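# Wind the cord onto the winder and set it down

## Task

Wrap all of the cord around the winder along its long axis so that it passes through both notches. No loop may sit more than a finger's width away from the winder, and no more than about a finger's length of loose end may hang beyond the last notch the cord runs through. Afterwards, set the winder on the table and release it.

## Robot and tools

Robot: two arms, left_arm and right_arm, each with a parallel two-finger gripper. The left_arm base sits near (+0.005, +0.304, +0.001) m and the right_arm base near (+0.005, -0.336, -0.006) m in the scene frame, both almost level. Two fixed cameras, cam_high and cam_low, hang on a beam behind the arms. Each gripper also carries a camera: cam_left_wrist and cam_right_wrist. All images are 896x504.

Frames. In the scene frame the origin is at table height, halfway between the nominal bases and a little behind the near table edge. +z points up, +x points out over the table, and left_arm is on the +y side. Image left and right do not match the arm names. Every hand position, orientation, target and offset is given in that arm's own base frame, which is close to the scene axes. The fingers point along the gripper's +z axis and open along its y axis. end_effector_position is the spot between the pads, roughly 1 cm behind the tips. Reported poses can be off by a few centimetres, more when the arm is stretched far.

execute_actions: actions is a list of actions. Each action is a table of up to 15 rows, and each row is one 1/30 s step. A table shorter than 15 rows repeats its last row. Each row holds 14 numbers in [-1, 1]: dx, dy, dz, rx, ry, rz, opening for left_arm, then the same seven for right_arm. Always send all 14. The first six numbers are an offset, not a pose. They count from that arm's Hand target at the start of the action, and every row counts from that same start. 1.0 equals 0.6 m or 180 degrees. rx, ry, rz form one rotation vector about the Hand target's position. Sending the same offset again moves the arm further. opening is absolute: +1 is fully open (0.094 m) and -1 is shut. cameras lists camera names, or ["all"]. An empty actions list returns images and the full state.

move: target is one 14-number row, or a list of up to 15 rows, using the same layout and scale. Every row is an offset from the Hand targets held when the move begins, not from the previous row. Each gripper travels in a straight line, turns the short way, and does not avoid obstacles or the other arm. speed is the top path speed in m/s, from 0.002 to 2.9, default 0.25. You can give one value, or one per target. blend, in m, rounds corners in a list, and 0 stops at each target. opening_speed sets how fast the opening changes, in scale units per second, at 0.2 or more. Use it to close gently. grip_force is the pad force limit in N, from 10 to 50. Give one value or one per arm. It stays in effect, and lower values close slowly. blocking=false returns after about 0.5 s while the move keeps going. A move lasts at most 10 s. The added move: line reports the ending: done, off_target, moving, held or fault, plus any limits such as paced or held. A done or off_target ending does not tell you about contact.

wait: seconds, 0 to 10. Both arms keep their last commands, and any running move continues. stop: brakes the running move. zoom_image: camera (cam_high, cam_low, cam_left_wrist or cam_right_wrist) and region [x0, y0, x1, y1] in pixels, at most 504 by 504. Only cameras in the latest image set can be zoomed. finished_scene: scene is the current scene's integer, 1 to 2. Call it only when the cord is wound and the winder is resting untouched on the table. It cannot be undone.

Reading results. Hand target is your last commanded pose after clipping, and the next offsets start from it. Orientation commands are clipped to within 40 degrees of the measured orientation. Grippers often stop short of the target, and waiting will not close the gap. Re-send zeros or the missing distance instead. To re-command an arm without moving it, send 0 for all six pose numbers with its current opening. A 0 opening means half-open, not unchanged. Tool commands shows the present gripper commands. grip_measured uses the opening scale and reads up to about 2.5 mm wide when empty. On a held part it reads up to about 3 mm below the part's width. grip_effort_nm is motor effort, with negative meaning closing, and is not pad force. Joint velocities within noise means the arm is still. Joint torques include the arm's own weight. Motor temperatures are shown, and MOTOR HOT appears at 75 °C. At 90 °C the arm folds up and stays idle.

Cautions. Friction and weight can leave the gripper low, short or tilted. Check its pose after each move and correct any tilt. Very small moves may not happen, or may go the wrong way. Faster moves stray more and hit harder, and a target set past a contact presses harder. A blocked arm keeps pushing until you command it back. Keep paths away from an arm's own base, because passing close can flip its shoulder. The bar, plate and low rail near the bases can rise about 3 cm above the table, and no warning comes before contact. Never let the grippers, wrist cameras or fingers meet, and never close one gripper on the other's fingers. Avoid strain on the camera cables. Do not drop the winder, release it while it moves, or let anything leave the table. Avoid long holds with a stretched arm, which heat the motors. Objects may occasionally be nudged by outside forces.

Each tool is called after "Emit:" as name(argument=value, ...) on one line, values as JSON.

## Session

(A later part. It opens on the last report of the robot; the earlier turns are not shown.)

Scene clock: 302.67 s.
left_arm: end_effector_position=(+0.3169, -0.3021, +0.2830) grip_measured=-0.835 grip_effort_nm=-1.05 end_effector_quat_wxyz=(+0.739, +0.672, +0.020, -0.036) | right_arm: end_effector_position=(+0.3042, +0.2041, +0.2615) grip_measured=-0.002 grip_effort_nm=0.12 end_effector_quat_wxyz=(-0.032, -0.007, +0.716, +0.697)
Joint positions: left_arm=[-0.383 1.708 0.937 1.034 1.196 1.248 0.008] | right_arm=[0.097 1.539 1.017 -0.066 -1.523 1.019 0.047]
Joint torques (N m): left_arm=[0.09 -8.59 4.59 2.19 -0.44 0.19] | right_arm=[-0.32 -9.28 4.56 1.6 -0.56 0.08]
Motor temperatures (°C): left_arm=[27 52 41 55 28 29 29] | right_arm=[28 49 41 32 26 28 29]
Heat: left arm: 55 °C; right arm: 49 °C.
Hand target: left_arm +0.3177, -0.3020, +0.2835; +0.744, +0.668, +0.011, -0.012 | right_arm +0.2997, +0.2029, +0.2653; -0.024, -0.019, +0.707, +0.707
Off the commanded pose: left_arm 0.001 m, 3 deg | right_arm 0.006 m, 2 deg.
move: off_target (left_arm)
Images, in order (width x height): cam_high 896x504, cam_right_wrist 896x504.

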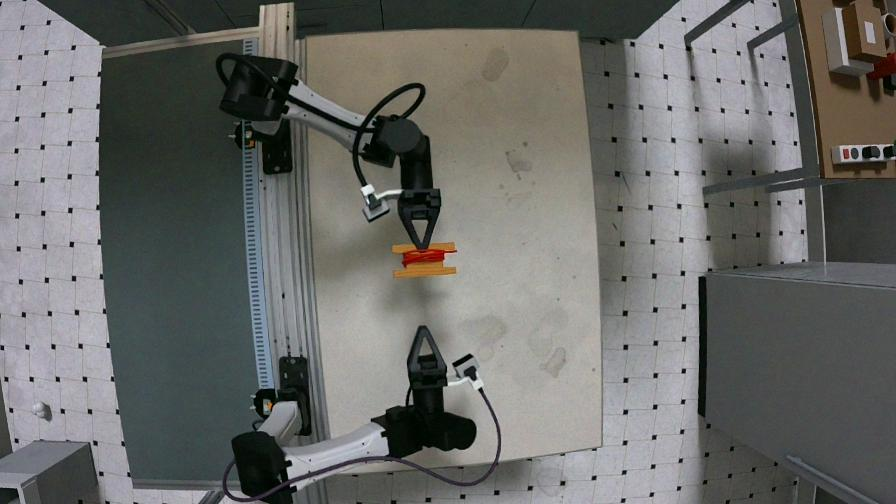

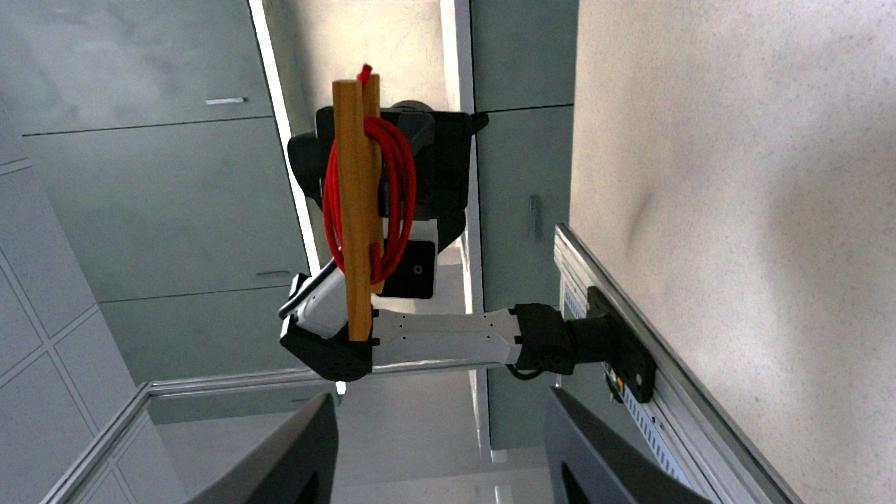

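Emit:
move(target=[[0,0,-0.12,0.034,0,0,-1,0,0,0,0.0305,-0.499,0,0],[0,0,-0.2,0.034,0,0,-1,0.084,-0.172,0.058,-0.361,-0.408,-0.385,0.5],[0,0,-0.254,0.034,0,0,-1,0.034,0.233,0.008,-0.499,-0.03,0,1]], speed=0.45, blend=[0.01,0.03,0])

Emit:
move(target=[0,0,0,0,0,0,-1,0,0,-0.13,0,0,0,1], cameras=["all"])

Emit:
zoom_image(camera="cam_high", region=[350, 190, 490, 330])

Scene clock: 314.70 s.
left_arm: end_effector_position=(+0.3201, -0.3025, +0.1291) grip_measured=-0.835 grip_effort_nm=-1.04 end_effector_quat_wxyz=(+0.697, +0.715, +0.038, -0.035) | right_arm: end_effector_position=(+0.3186, +0.3456, +0.2706) grip_measured=+0.998 grip_effort_nm=0.12 end_effector_quat_wxyz=(+0.163, -0.036, +0.973, +0.158)
Joint positions: left_arm=[-0.383 2.019 0.778 1.17 1.183 1.533 0.008] | right_arm=[0.83 2.149 2.588 -1.553 0.011 0.754 0.094]
Joint torques (N m): left_arm=[0.32 -8.23 3.28 3.02 -0.02 0.09] | right_arm=[-0.81 -11.23 6.76 0.79 -0.04 0.13]
Motor temperatures (°C): left_arm=[27 51 40 56 28 29 29] | right_arm=[28 49 42 32 26 28 29]
Heat: left arm: 56 °C; right arm: 49 °C.
Hand target: left_arm +0.3177, -0.3020, +0.1311; +0.707, +0.707, +0.012, -0.012 | right_arm +0.3201, +0.3426, +0.2703; -0.001, -0.026, +1.000, +0.000
Off the commanded pose: left_arm 0.003 m, 4 deg | right_arm 0.003 m, 26 deg.
joint sent to its limit (right arm) — joint 4 (wrist pitch), lower limit. The joint targets are off in orientation, not in position.
move: off_target (left_arm, right_arm); blend cut to 0 m at target 2; target 3's new opening was sent with right_arm's hand 0.003 m and 26 deg from that target

Scene clock: 316.33 s.
left_arm: end_effector_position=(+0.3201, -0.3025, +0.1291) grip_measured=-0.835 grip_effort_nm=-1.04 end_effector_quat_wxyz=(+0.697, +0.715, +0.038, -0.035) | right_arm: end_effector_position=(+0.3205, +0.3488, +0.2022) grip_measured=+0.998 grip_effort_nm=0.12 end_effector_quat_wxyz=(+0.099, -0.037, +0.990, +0.095)
Joint positions: left_arm=[-0.383 2.019 0.778 1.17 1.183 1.533 0.008] | right_arm=[0.83 2.248 2.511 -1.559 0.007 0.755 0.094]
Joint torques (N m): left_arm=[0.32 -8.23 3.28 3.02 -0.02 0.09] | right_arm=[-0.92 -12.67 3.84 0.55 -0.04 0.13]
Motor temperatures (°C): left_arm=[27 51 40 57 28 29 29] | right_arm=[28 49 42 32 26 28 29]
Heat: left arm: 57 °C; right arm: 49 °C.
Hand target: left_arm +0.3177, -0.3020, +0.1311; +0.707, +0.707, +0.012, -0.012 | right_arm +0.3201, +0.3426, +0.1921; -0.001, -0.026, +1.000, +0.000
Off the commanded pose: left_arm 0.003 m, 4 deg | right_arm 0.012 m, 16 deg.
joint sent to its limit (right arm) — joint 4 (wrist pitch), lower limit. The joint targets are off in orientation, not in position.
move: off_target (left_arm, right_arm)

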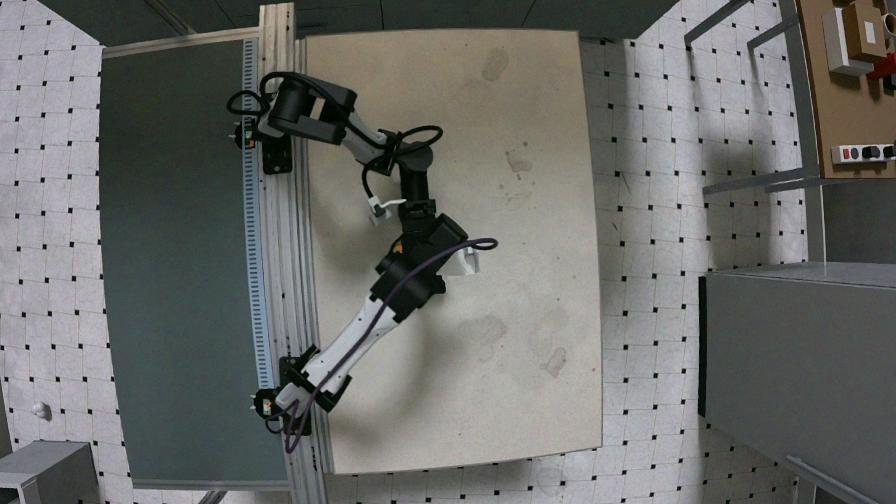

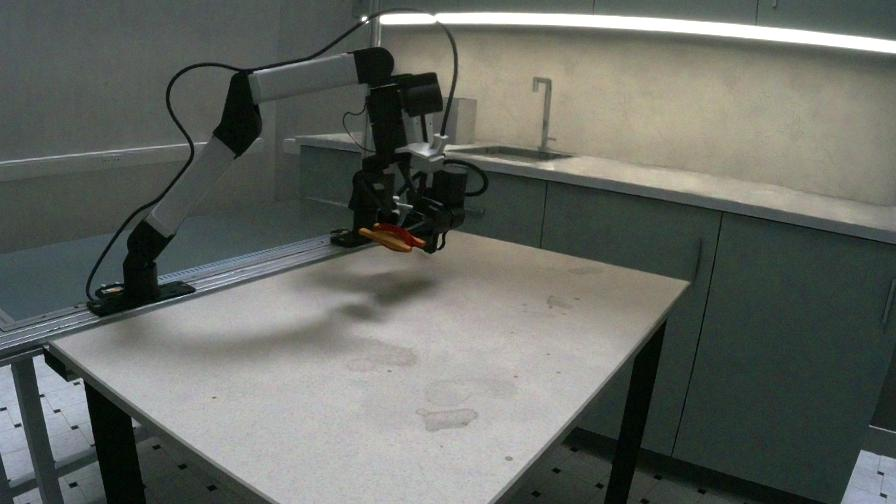

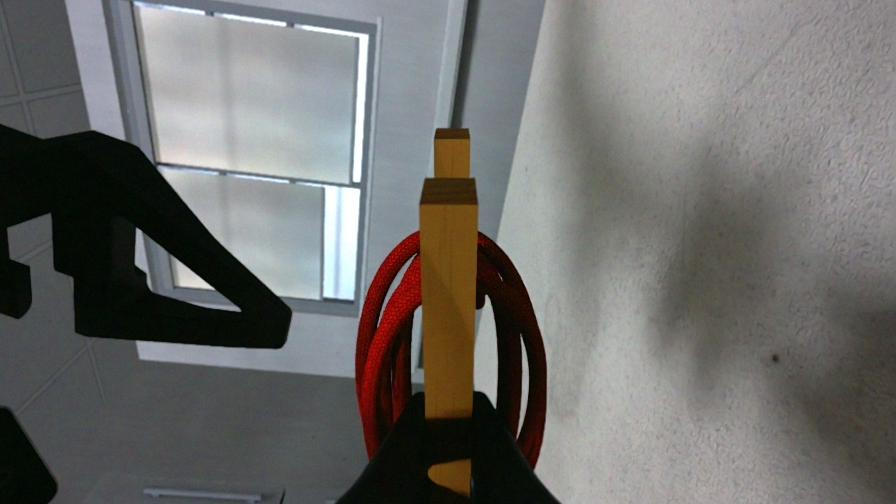

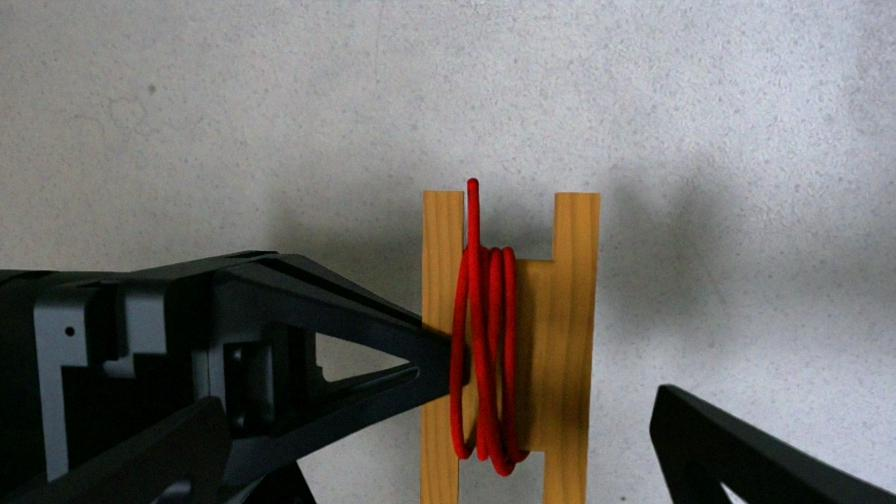

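Scaled by 3.600 from the camera's 896x504 image, which has a finer 1280x720 frame.

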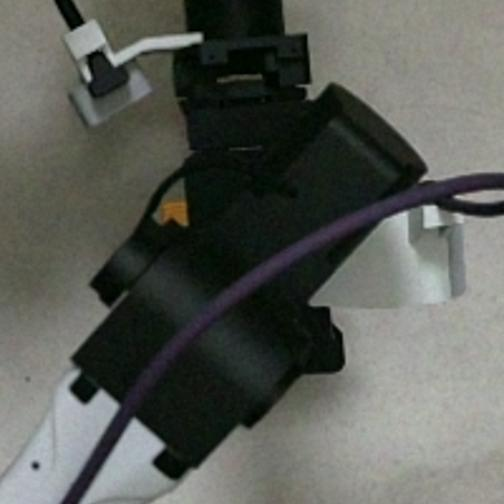

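Emit:
move(target=[[0,0,0,0,0,0,-1,0.063,-0.008,0,0,0,0,1],[0,0,0,0,0,0,-1,0.063,-0.008,-0.05,0,0,0,1],[0,0,0,0,0,0,-1,0.038,-0.003,-0.082,0,0,0,1]], speed=0.2, blend=[0.01,0.01,0], cameras=["cam_high","cam_right_wrist","cam_left_wrist"])

Scene clock: 319.33 s.
left_arm: end_effector_position=(+0.3201, -0.3025, +0.1291) grip_measured=-0.835 grip_effort_nm=-1.04 end_effector_quat_wxyz=(+0.697, +0.715, +0.038, -0.035) | right_arm: end_effector_position=(+0.3477, +0.3425, +0.1503) grip_measured=+0.998 grip_effort_nm=0.12 end_effector_quat_wxyz=(+0.066, -0.025, +0.996, +0.060)
Joint positions: left_arm=[-0.383 2.019 0.778 1.17 1.183 1.533 0.008] | right_arm=[0.779 2.39 2.56 -1.563 0.002 0.728 0.094]
Joint torques (N m): left_arm=[0.34 -8.21 3.28 3.02 -0.02 0.09] | right_arm=[0.27 -14.2 4.03 0.42 0.01 0.06]
Motor temperatures (°C): left_arm=[27 51 39 58 28 29 29] | right_arm=[28 50 42 31 26 28 29]
Heat: left arm: 58 °C; right arm: 50 °C.
Hand target: left_arm +0.3177, -0.3020, +0.1311; +0.707, +0.707, +0.012, -0.012 | right_arm +0.3429, +0.3408, +0.1429; -0.001, -0.026, +1.000, +0.000
Off the commanded pose: left_arm 0.003 m, 4 deg | right_arm 0.009 m, 10 deg.
joint sent to its limit (right arm) — joint 4 (wrist pitch), lower limit. The joint targets are off in orientation, not in position.
move: off_target (left_arm, right_arm)
Images, in order (width x height): cam_high 896x504, cam_left_wrist 896x504, cam_right_wrist 896x504.

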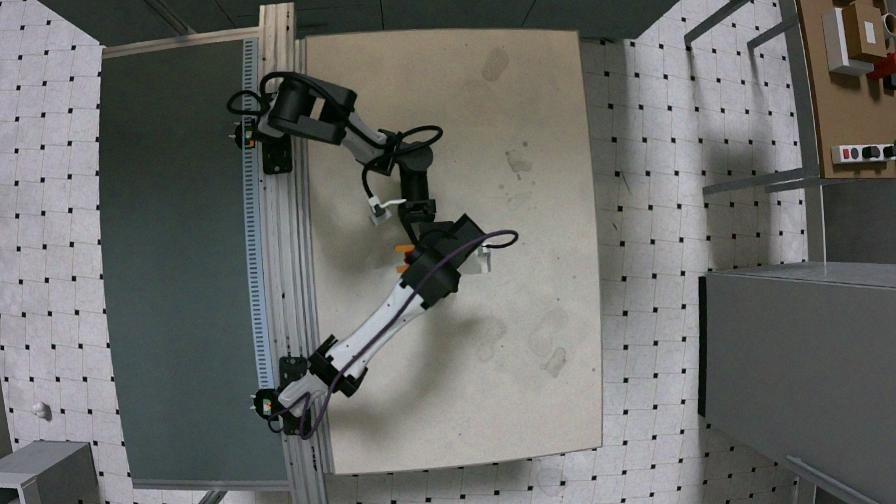

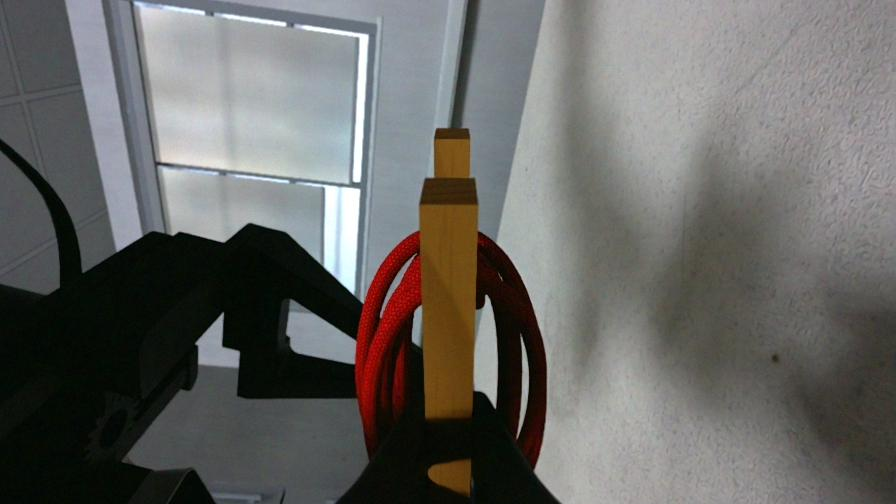

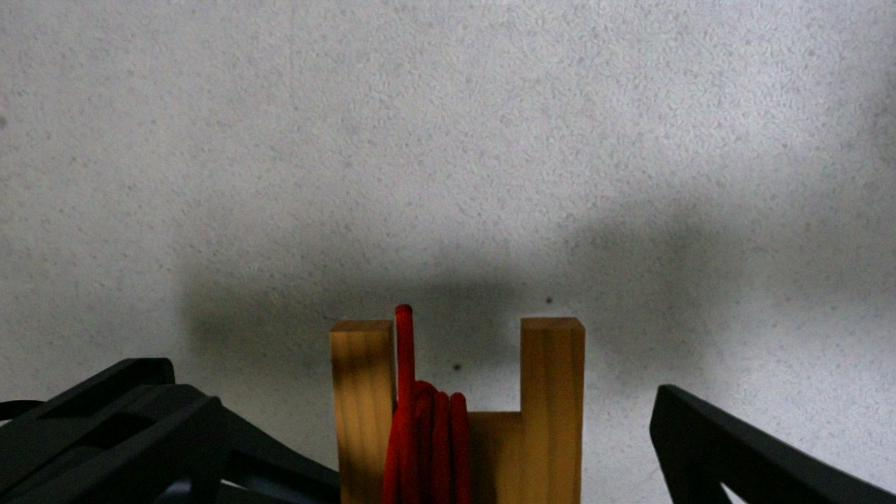

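Emit:
move(target=[[0,0,0,0,0,0,-1,-0.025,0,-0.02,0,0,0,1],[0,0,0,0,0,0,-1,-0.025,0,-0.02,0,0,0,0]], speed=0.12, cameras=["cam_right_wrist","cam_left_wrist"])

Scene clock: 322.30 s.
left_arm: end_effector_position=(+0.3182, -0.3026, +0.1255) grip_measured=-0.835 grip_effort_nm=-1.04 end_effector_quat_wxyz=(+0.695, +0.717, +0.040, -0.039) | right_arm: end_effector_position=(+0.3355, +0.3427, +0.1346) grip_measured=+0.193 grip_effort_nm=-0.99 end_effector_quat_wxyz=(+0.044, -0.026, +0.998, +0.042)
Joint positions: left_arm=[-0.384 2.025 0.772 1.173 1.185 1.533 0.008] | right_arm=[0.796 2.39 2.502 -1.562 0.001 0.743 0.056]
Joint torques (N m): left_arm=[0.44 -8.66 3.66 3 0 0.08] | right_arm=[0.65 -15.31 3.58 0.32 0.07 0.09]
Motor temperatures (°C): left_arm=[27 51 39 59 28 29 29] | right_arm=[28 52 42 31 26 28 29]
Heat: left arm: 59 °C; right arm: 52 °C.
Hand target: left_arm +0.3175, -0.3021, +0.1310; +0.707, +0.707, +0.012, -0.012 | right_arm +0.3280, +0.3408, +0.1309; -0.001, -0.026, +1.000, +0.000
Off the commanded pose: left_arm 0.006 m, 5 deg | right_arm 0.009 m, 7 deg.
joint sent to its limit (right arm) — joint 4 (wrist pitch), lower limit. The joint targets are off in orientation, not in position.
move: off_target (left_arm, right_arm); target 2's new opening was sent with right_arm's hand 0.012 m and 7 deg from that target
Images, in order (width x height): cam_left_wrist 896x504, cam_right_wrist 896x504.

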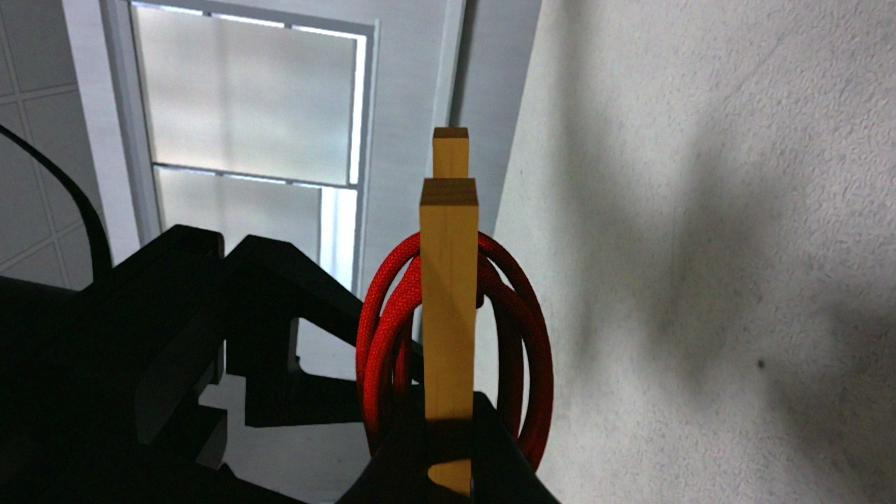

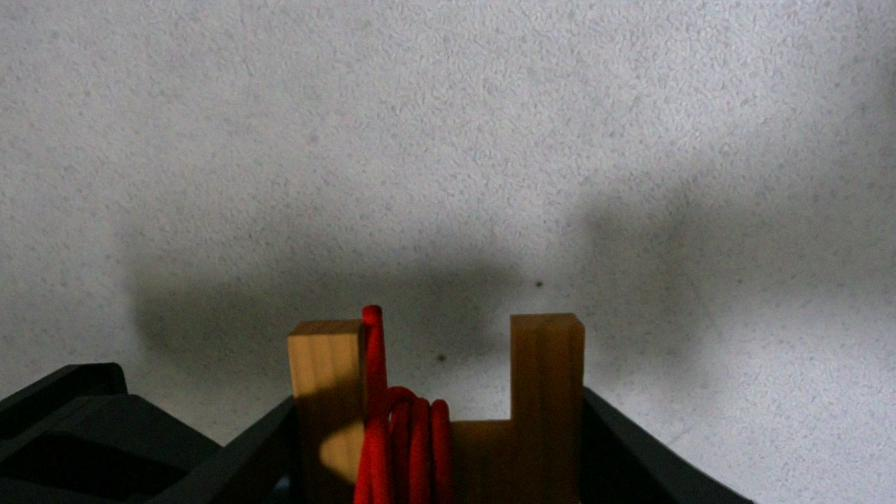

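Emit:
move(target=[[0,0,0,0,0,0,-0.5,0,0,0,0,0,0,0],[0,0.17,0,0,0,0,-0.5,0,0,0,0,0,0,0],[-0.05,0.3,0.1,0,0,0,-0.5,-0.01,-0.004,-0.06,0,0,0,0]], speed=0.15)

Emit:
move(target=[[0,0,0,0,0,0,-0.5,-0.04,-0.016,-0.05,0,0,0,0],[0,0,0,0,0,0,-0.5,-0.055,-0.021,-0.095,0,0,0,0]], speed=[0.1,0.05], cameras=["cam_high","cam_low","cam_right_wrist","cam_left_wrist"])

Scene clock: 327.27 s.
left_arm: end_effector_position=(+0.3117, -0.1188, +0.1900) grip_measured=-0.503 grip_effort_nm=0.12 end_effector_quat_wxyz=(+0.703, +0.697, +0.106, +0.099) | right_arm: end_effector_position=(+0.3277, +0.3399, +0.1045) grip_measured=+0.193 grip_effort_nm=-0.99 end_effector_quat_wxyz=(+0.012, -0.028, +0.999, +0.013)
Joint positions: left_arm=[0.181 1.608 0.497 1.172 1.461 1.499 0.023] | right_arm=[0.803 2.432 2.459 -1.563 -0.002 0.748 0.056]
Joint torques (N m): left_arm=[0.85 -7.86 3.52 1.76 1.15 -0.31] | right_arm=[0.58 -14.02 3.92 0.21 0.04 0.13]
Motor temperatures (°C): left_arm=[27 51 39 58 29 29 29] | right_arm=[28 54 42 31 26 28 29]
Heat: left arm: 58 °C; right arm: 54 °C.
Hand target: left_arm +0.2876, -0.1220, +0.1910; +0.707, +0.707, +0.012, -0.012 | right_arm +0.3219, +0.3384, +0.0950; -0.001, -0.026, +1.000, +0.000
Off the commanded pose: left_arm 0.024 m, 17 deg | right_arm 0.011 m, 2 deg.
joint sent to its limit (left arm) — joint 5 (wrist yaw), upper limit. The joint targets are off in orientation, not in position.
move: off_target (left_arm, right_arm)

Scene clock: 329.47 s.
left_arm: end_effector_position=(+0.3117, -0.1188, +0.1900) grip_measured=-0.503 grip_effort_nm=0.12 end_effector_quat_wxyz=(+0.703, +0.697, +0.106, +0.099) | right_arm: end_effector_position=(+0.2884, +0.3205, +0.0334) grip_measured=+0.193 grip_effort_nm=-0.99 end_effector_quat_wxyz=(-0.014, -0.033, +0.999, -0.013)
Joint positions: left_arm=[0.181 1.608 0.497 1.172 1.461 1.499 0.023] | right_arm=[0.837 2.275 1.901 -1.237 -0.002 0.771 0.056]
Joint torques (N m): left_arm=[0.85 -7.83 3.51 1.78 1.15 -0.31] | right_arm=[0.61 -16.53 3.36 0.5 0.03 0.16]
Motor temperatures (°C): left_arm=[27 50 38 57 29 29 28] | right_arm=[28 56 42 30 26 28 29]
Heat: left arm: 57 °C; right arm: 56 °C.
Hand target: left_arm +0.2876, -0.1220, +0.1910; +0.707, +0.707, +0.012, -0.012 | right_arm +0.2889, +0.3258, +0.0378; -0.001, -0.026, +1.000, +0.000
Off the commanded pose: left_arm 0.024 m, 17 deg | right_arm 0.007 m, 2 deg.
joint sent to its limit (left arm) — joint 5 (wrist yaw), upper limit. The joint targets are off in orientation, not in position.
move: off_target (left_arm)

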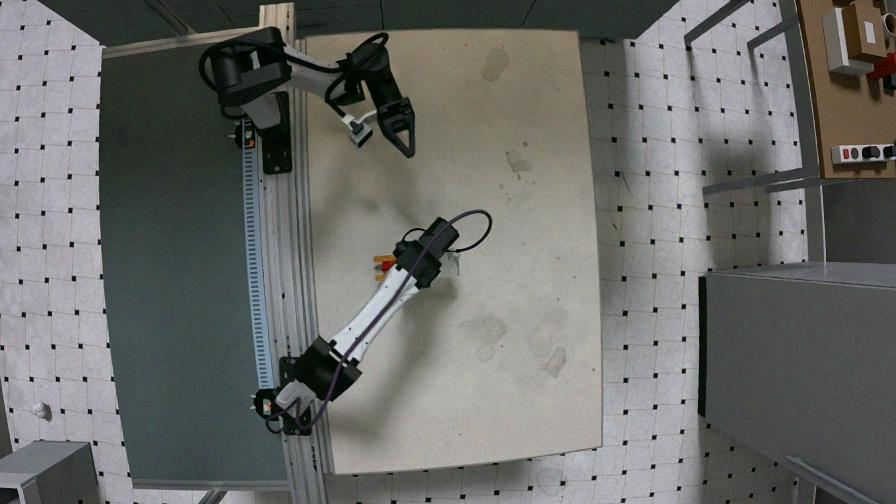

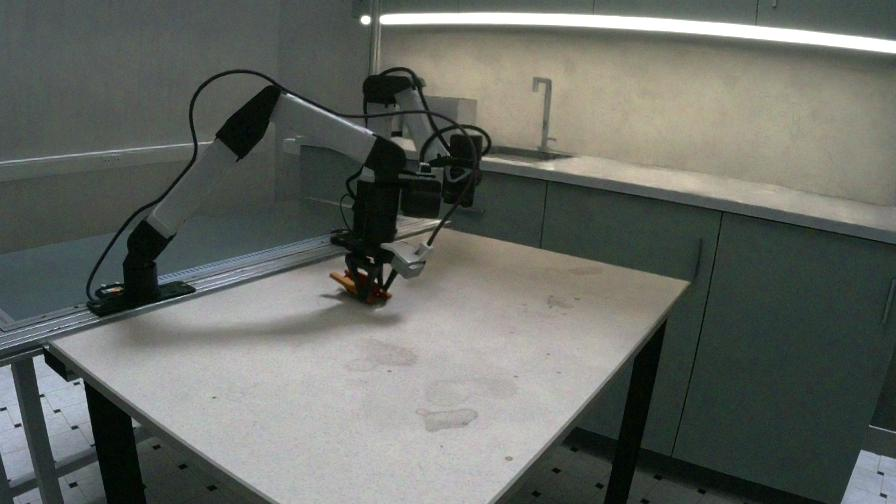

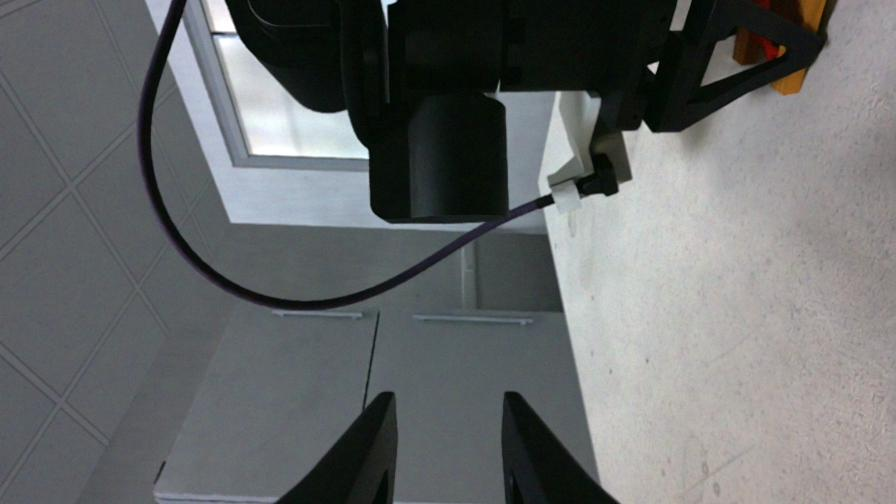

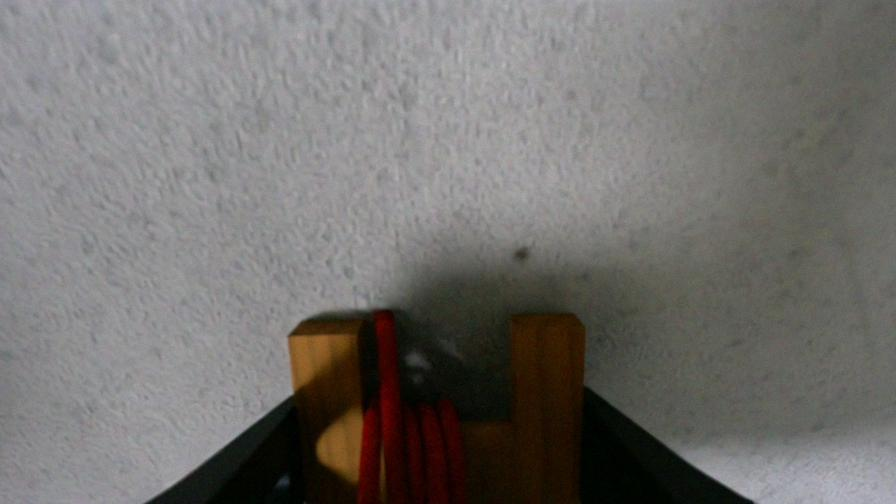

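Emit:
move(target=[[0,0,0,0,0,0,-0.5,0,0,-0.024,0,0,0,0],[0,0,0,0,0,0,-0.5,0,0,-0.024,0,0,0,0.45]], speed=0.05, opening_speed=0.25)

Emit:
move(target=[[0,0,0,0,0,0,-0.5,0,0,0,0,0,0,0.9],[0,0,0,0,0,0,-0.5,0,0,0.3,0,0,0,0.9],[0,0,0,0,0,0,-0.5,0,-0.3,0.3,0,0,0,0.9]], speed=[0.1,0.15,0.3], cameras=["cam_high"])

Emit:
zoom_image(camera="cam_high", region=[340, 200, 460, 320])

Scene clock: 334.07 s.
left_arm: end_effector_position=(+0.3117, -0.1188, +0.1900) grip_measured=-0.503 grip_effort_nm=0.12 end_effector_quat_wxyz=(+0.703, +0.697, +0.106, +0.099) | right_arm: end_effector_position=(+0.2911, +0.3235, +0.0290) grip_measured=+0.448 grip_effort_nm=0.12 end_effector_quat_wxyz=(-0.003, -0.032, +0.999, -0.001)
Joint positions: left_arm=[0.181 1.608 0.497 1.172 1.461 1.499 0.023] | right_arm=[0.837 2.258 1.856 -1.174 -0.002 0.772 0.068]
Joint torques (N m): left_arm=[0.85 -7.83 3.51 1.78 1.15 -0.31] | right_arm=[0.62 -13.9 3.64 0.46 0.04 0.14]
Motor temperatures (°C): left_arm=[27 50 38 56 29 29 28] | right_arm=[28 56 41 30 26 28 29]
Heat: left arm: 56 °C; right arm: 56 °C.
Hand target: left_arm +0.2876, -0.1220, +0.1910; +0.707, +0.707, +0.012, -0.012 | right_arm +0.2890, +0.3258, +0.0235; -0.001, -0.026, +1.000, +0.000
Off the commanded pose: left_arm 0.024 m, 17 deg | right_arm 0.006 m, 1 deg.
joint sent to its limit (left arm) — joint 5 (wrist yaw), upper limit. The joint targets are off in orientation, not in position.
move: off_target (left_arm)

Scene clock: 338.33 s.
left_arm: end_effector_position=(+0.3117, -0.1188, +0.1900) grip_measured=-0.503 grip_effort_nm=0.12 end_effector_quat_wxyz=(+0.703, +0.697, +0.106, +0.099) | right_arm: end_effector_position=(+0.2943, +0.1492, +0.2005) grip_measured=+0.898 grip_effort_nm=0.12 end_effector_quat_wxyz=(+0.028, -0.016, +0.999, +0.018)
Joint positions: left_arm=[0.181 1.608 0.497 1.172 1.461 1.499 0.023] | right_arm=[0.465 1.774 1.839 -1.571 -0.009 0.433 0.089]
Joint torques (N m): left_arm=[0.87 -7.82 3.51 1.77 1.15 -0.31] | right_arm=[0.12 -11.59 3.73 0.32 0.09 -0.15]
Motor temperatures (°C): left_arm=[27 49 38 54 29 29 28] | right_arm=[28 57 41 30 26 28 29]
Heat: left arm: 54 °C; right arm: 57 °C.
Hand target: left_arm +0.2876, -0.1220, +0.1910; +0.707, +0.707, +0.012, -0.012 | right_arm +0.2889, +0.1458, +0.2035; -0.001, -0.026, +1.000, +0.000
Off the commanded pose: left_arm 0.024 m, 17 deg | right_arm 0.007 m, 4 deg.
joint sent to its limit (left arm) — joint 5 (wrist yaw), upper limit. The joint targets are off in orientation, not in position.
joint sent to its limit (right arm) — joint 4 (wrist pitch), lower limit. The joint targets are off in orientation, not in position.
move: off_target (left_arm, right_arm)
Images, in order (width x height): cam_high 896x504.

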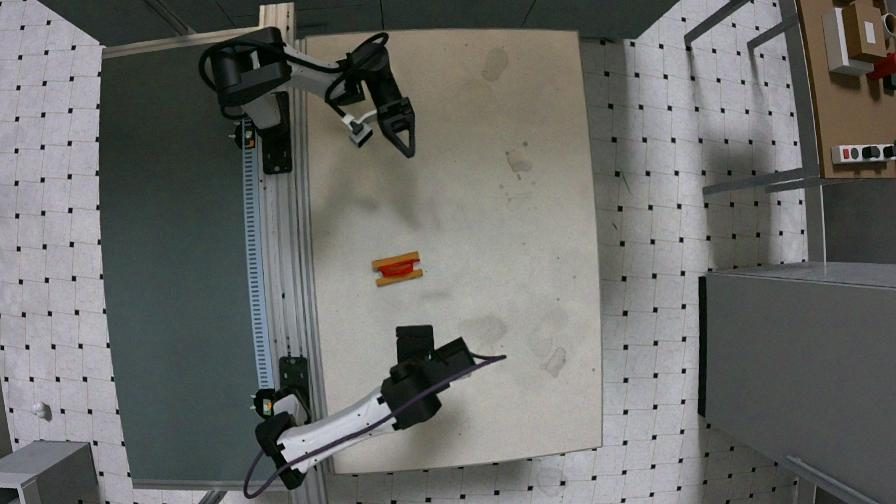

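Scaled by 4.200 from the camera's 896x504 image, which has a finer 1280x720 frame.

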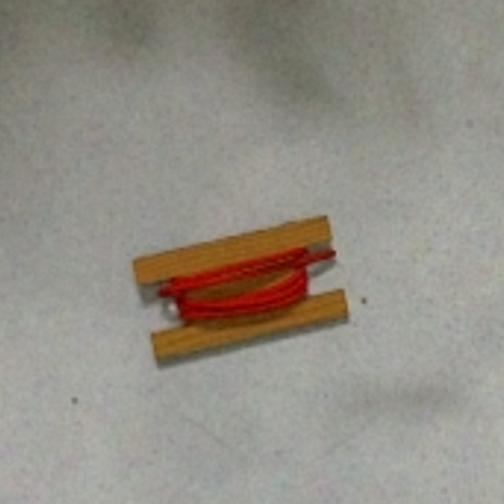

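Great.

Emit:
finished_scene(scene=2)

The scene is finished: the task was done.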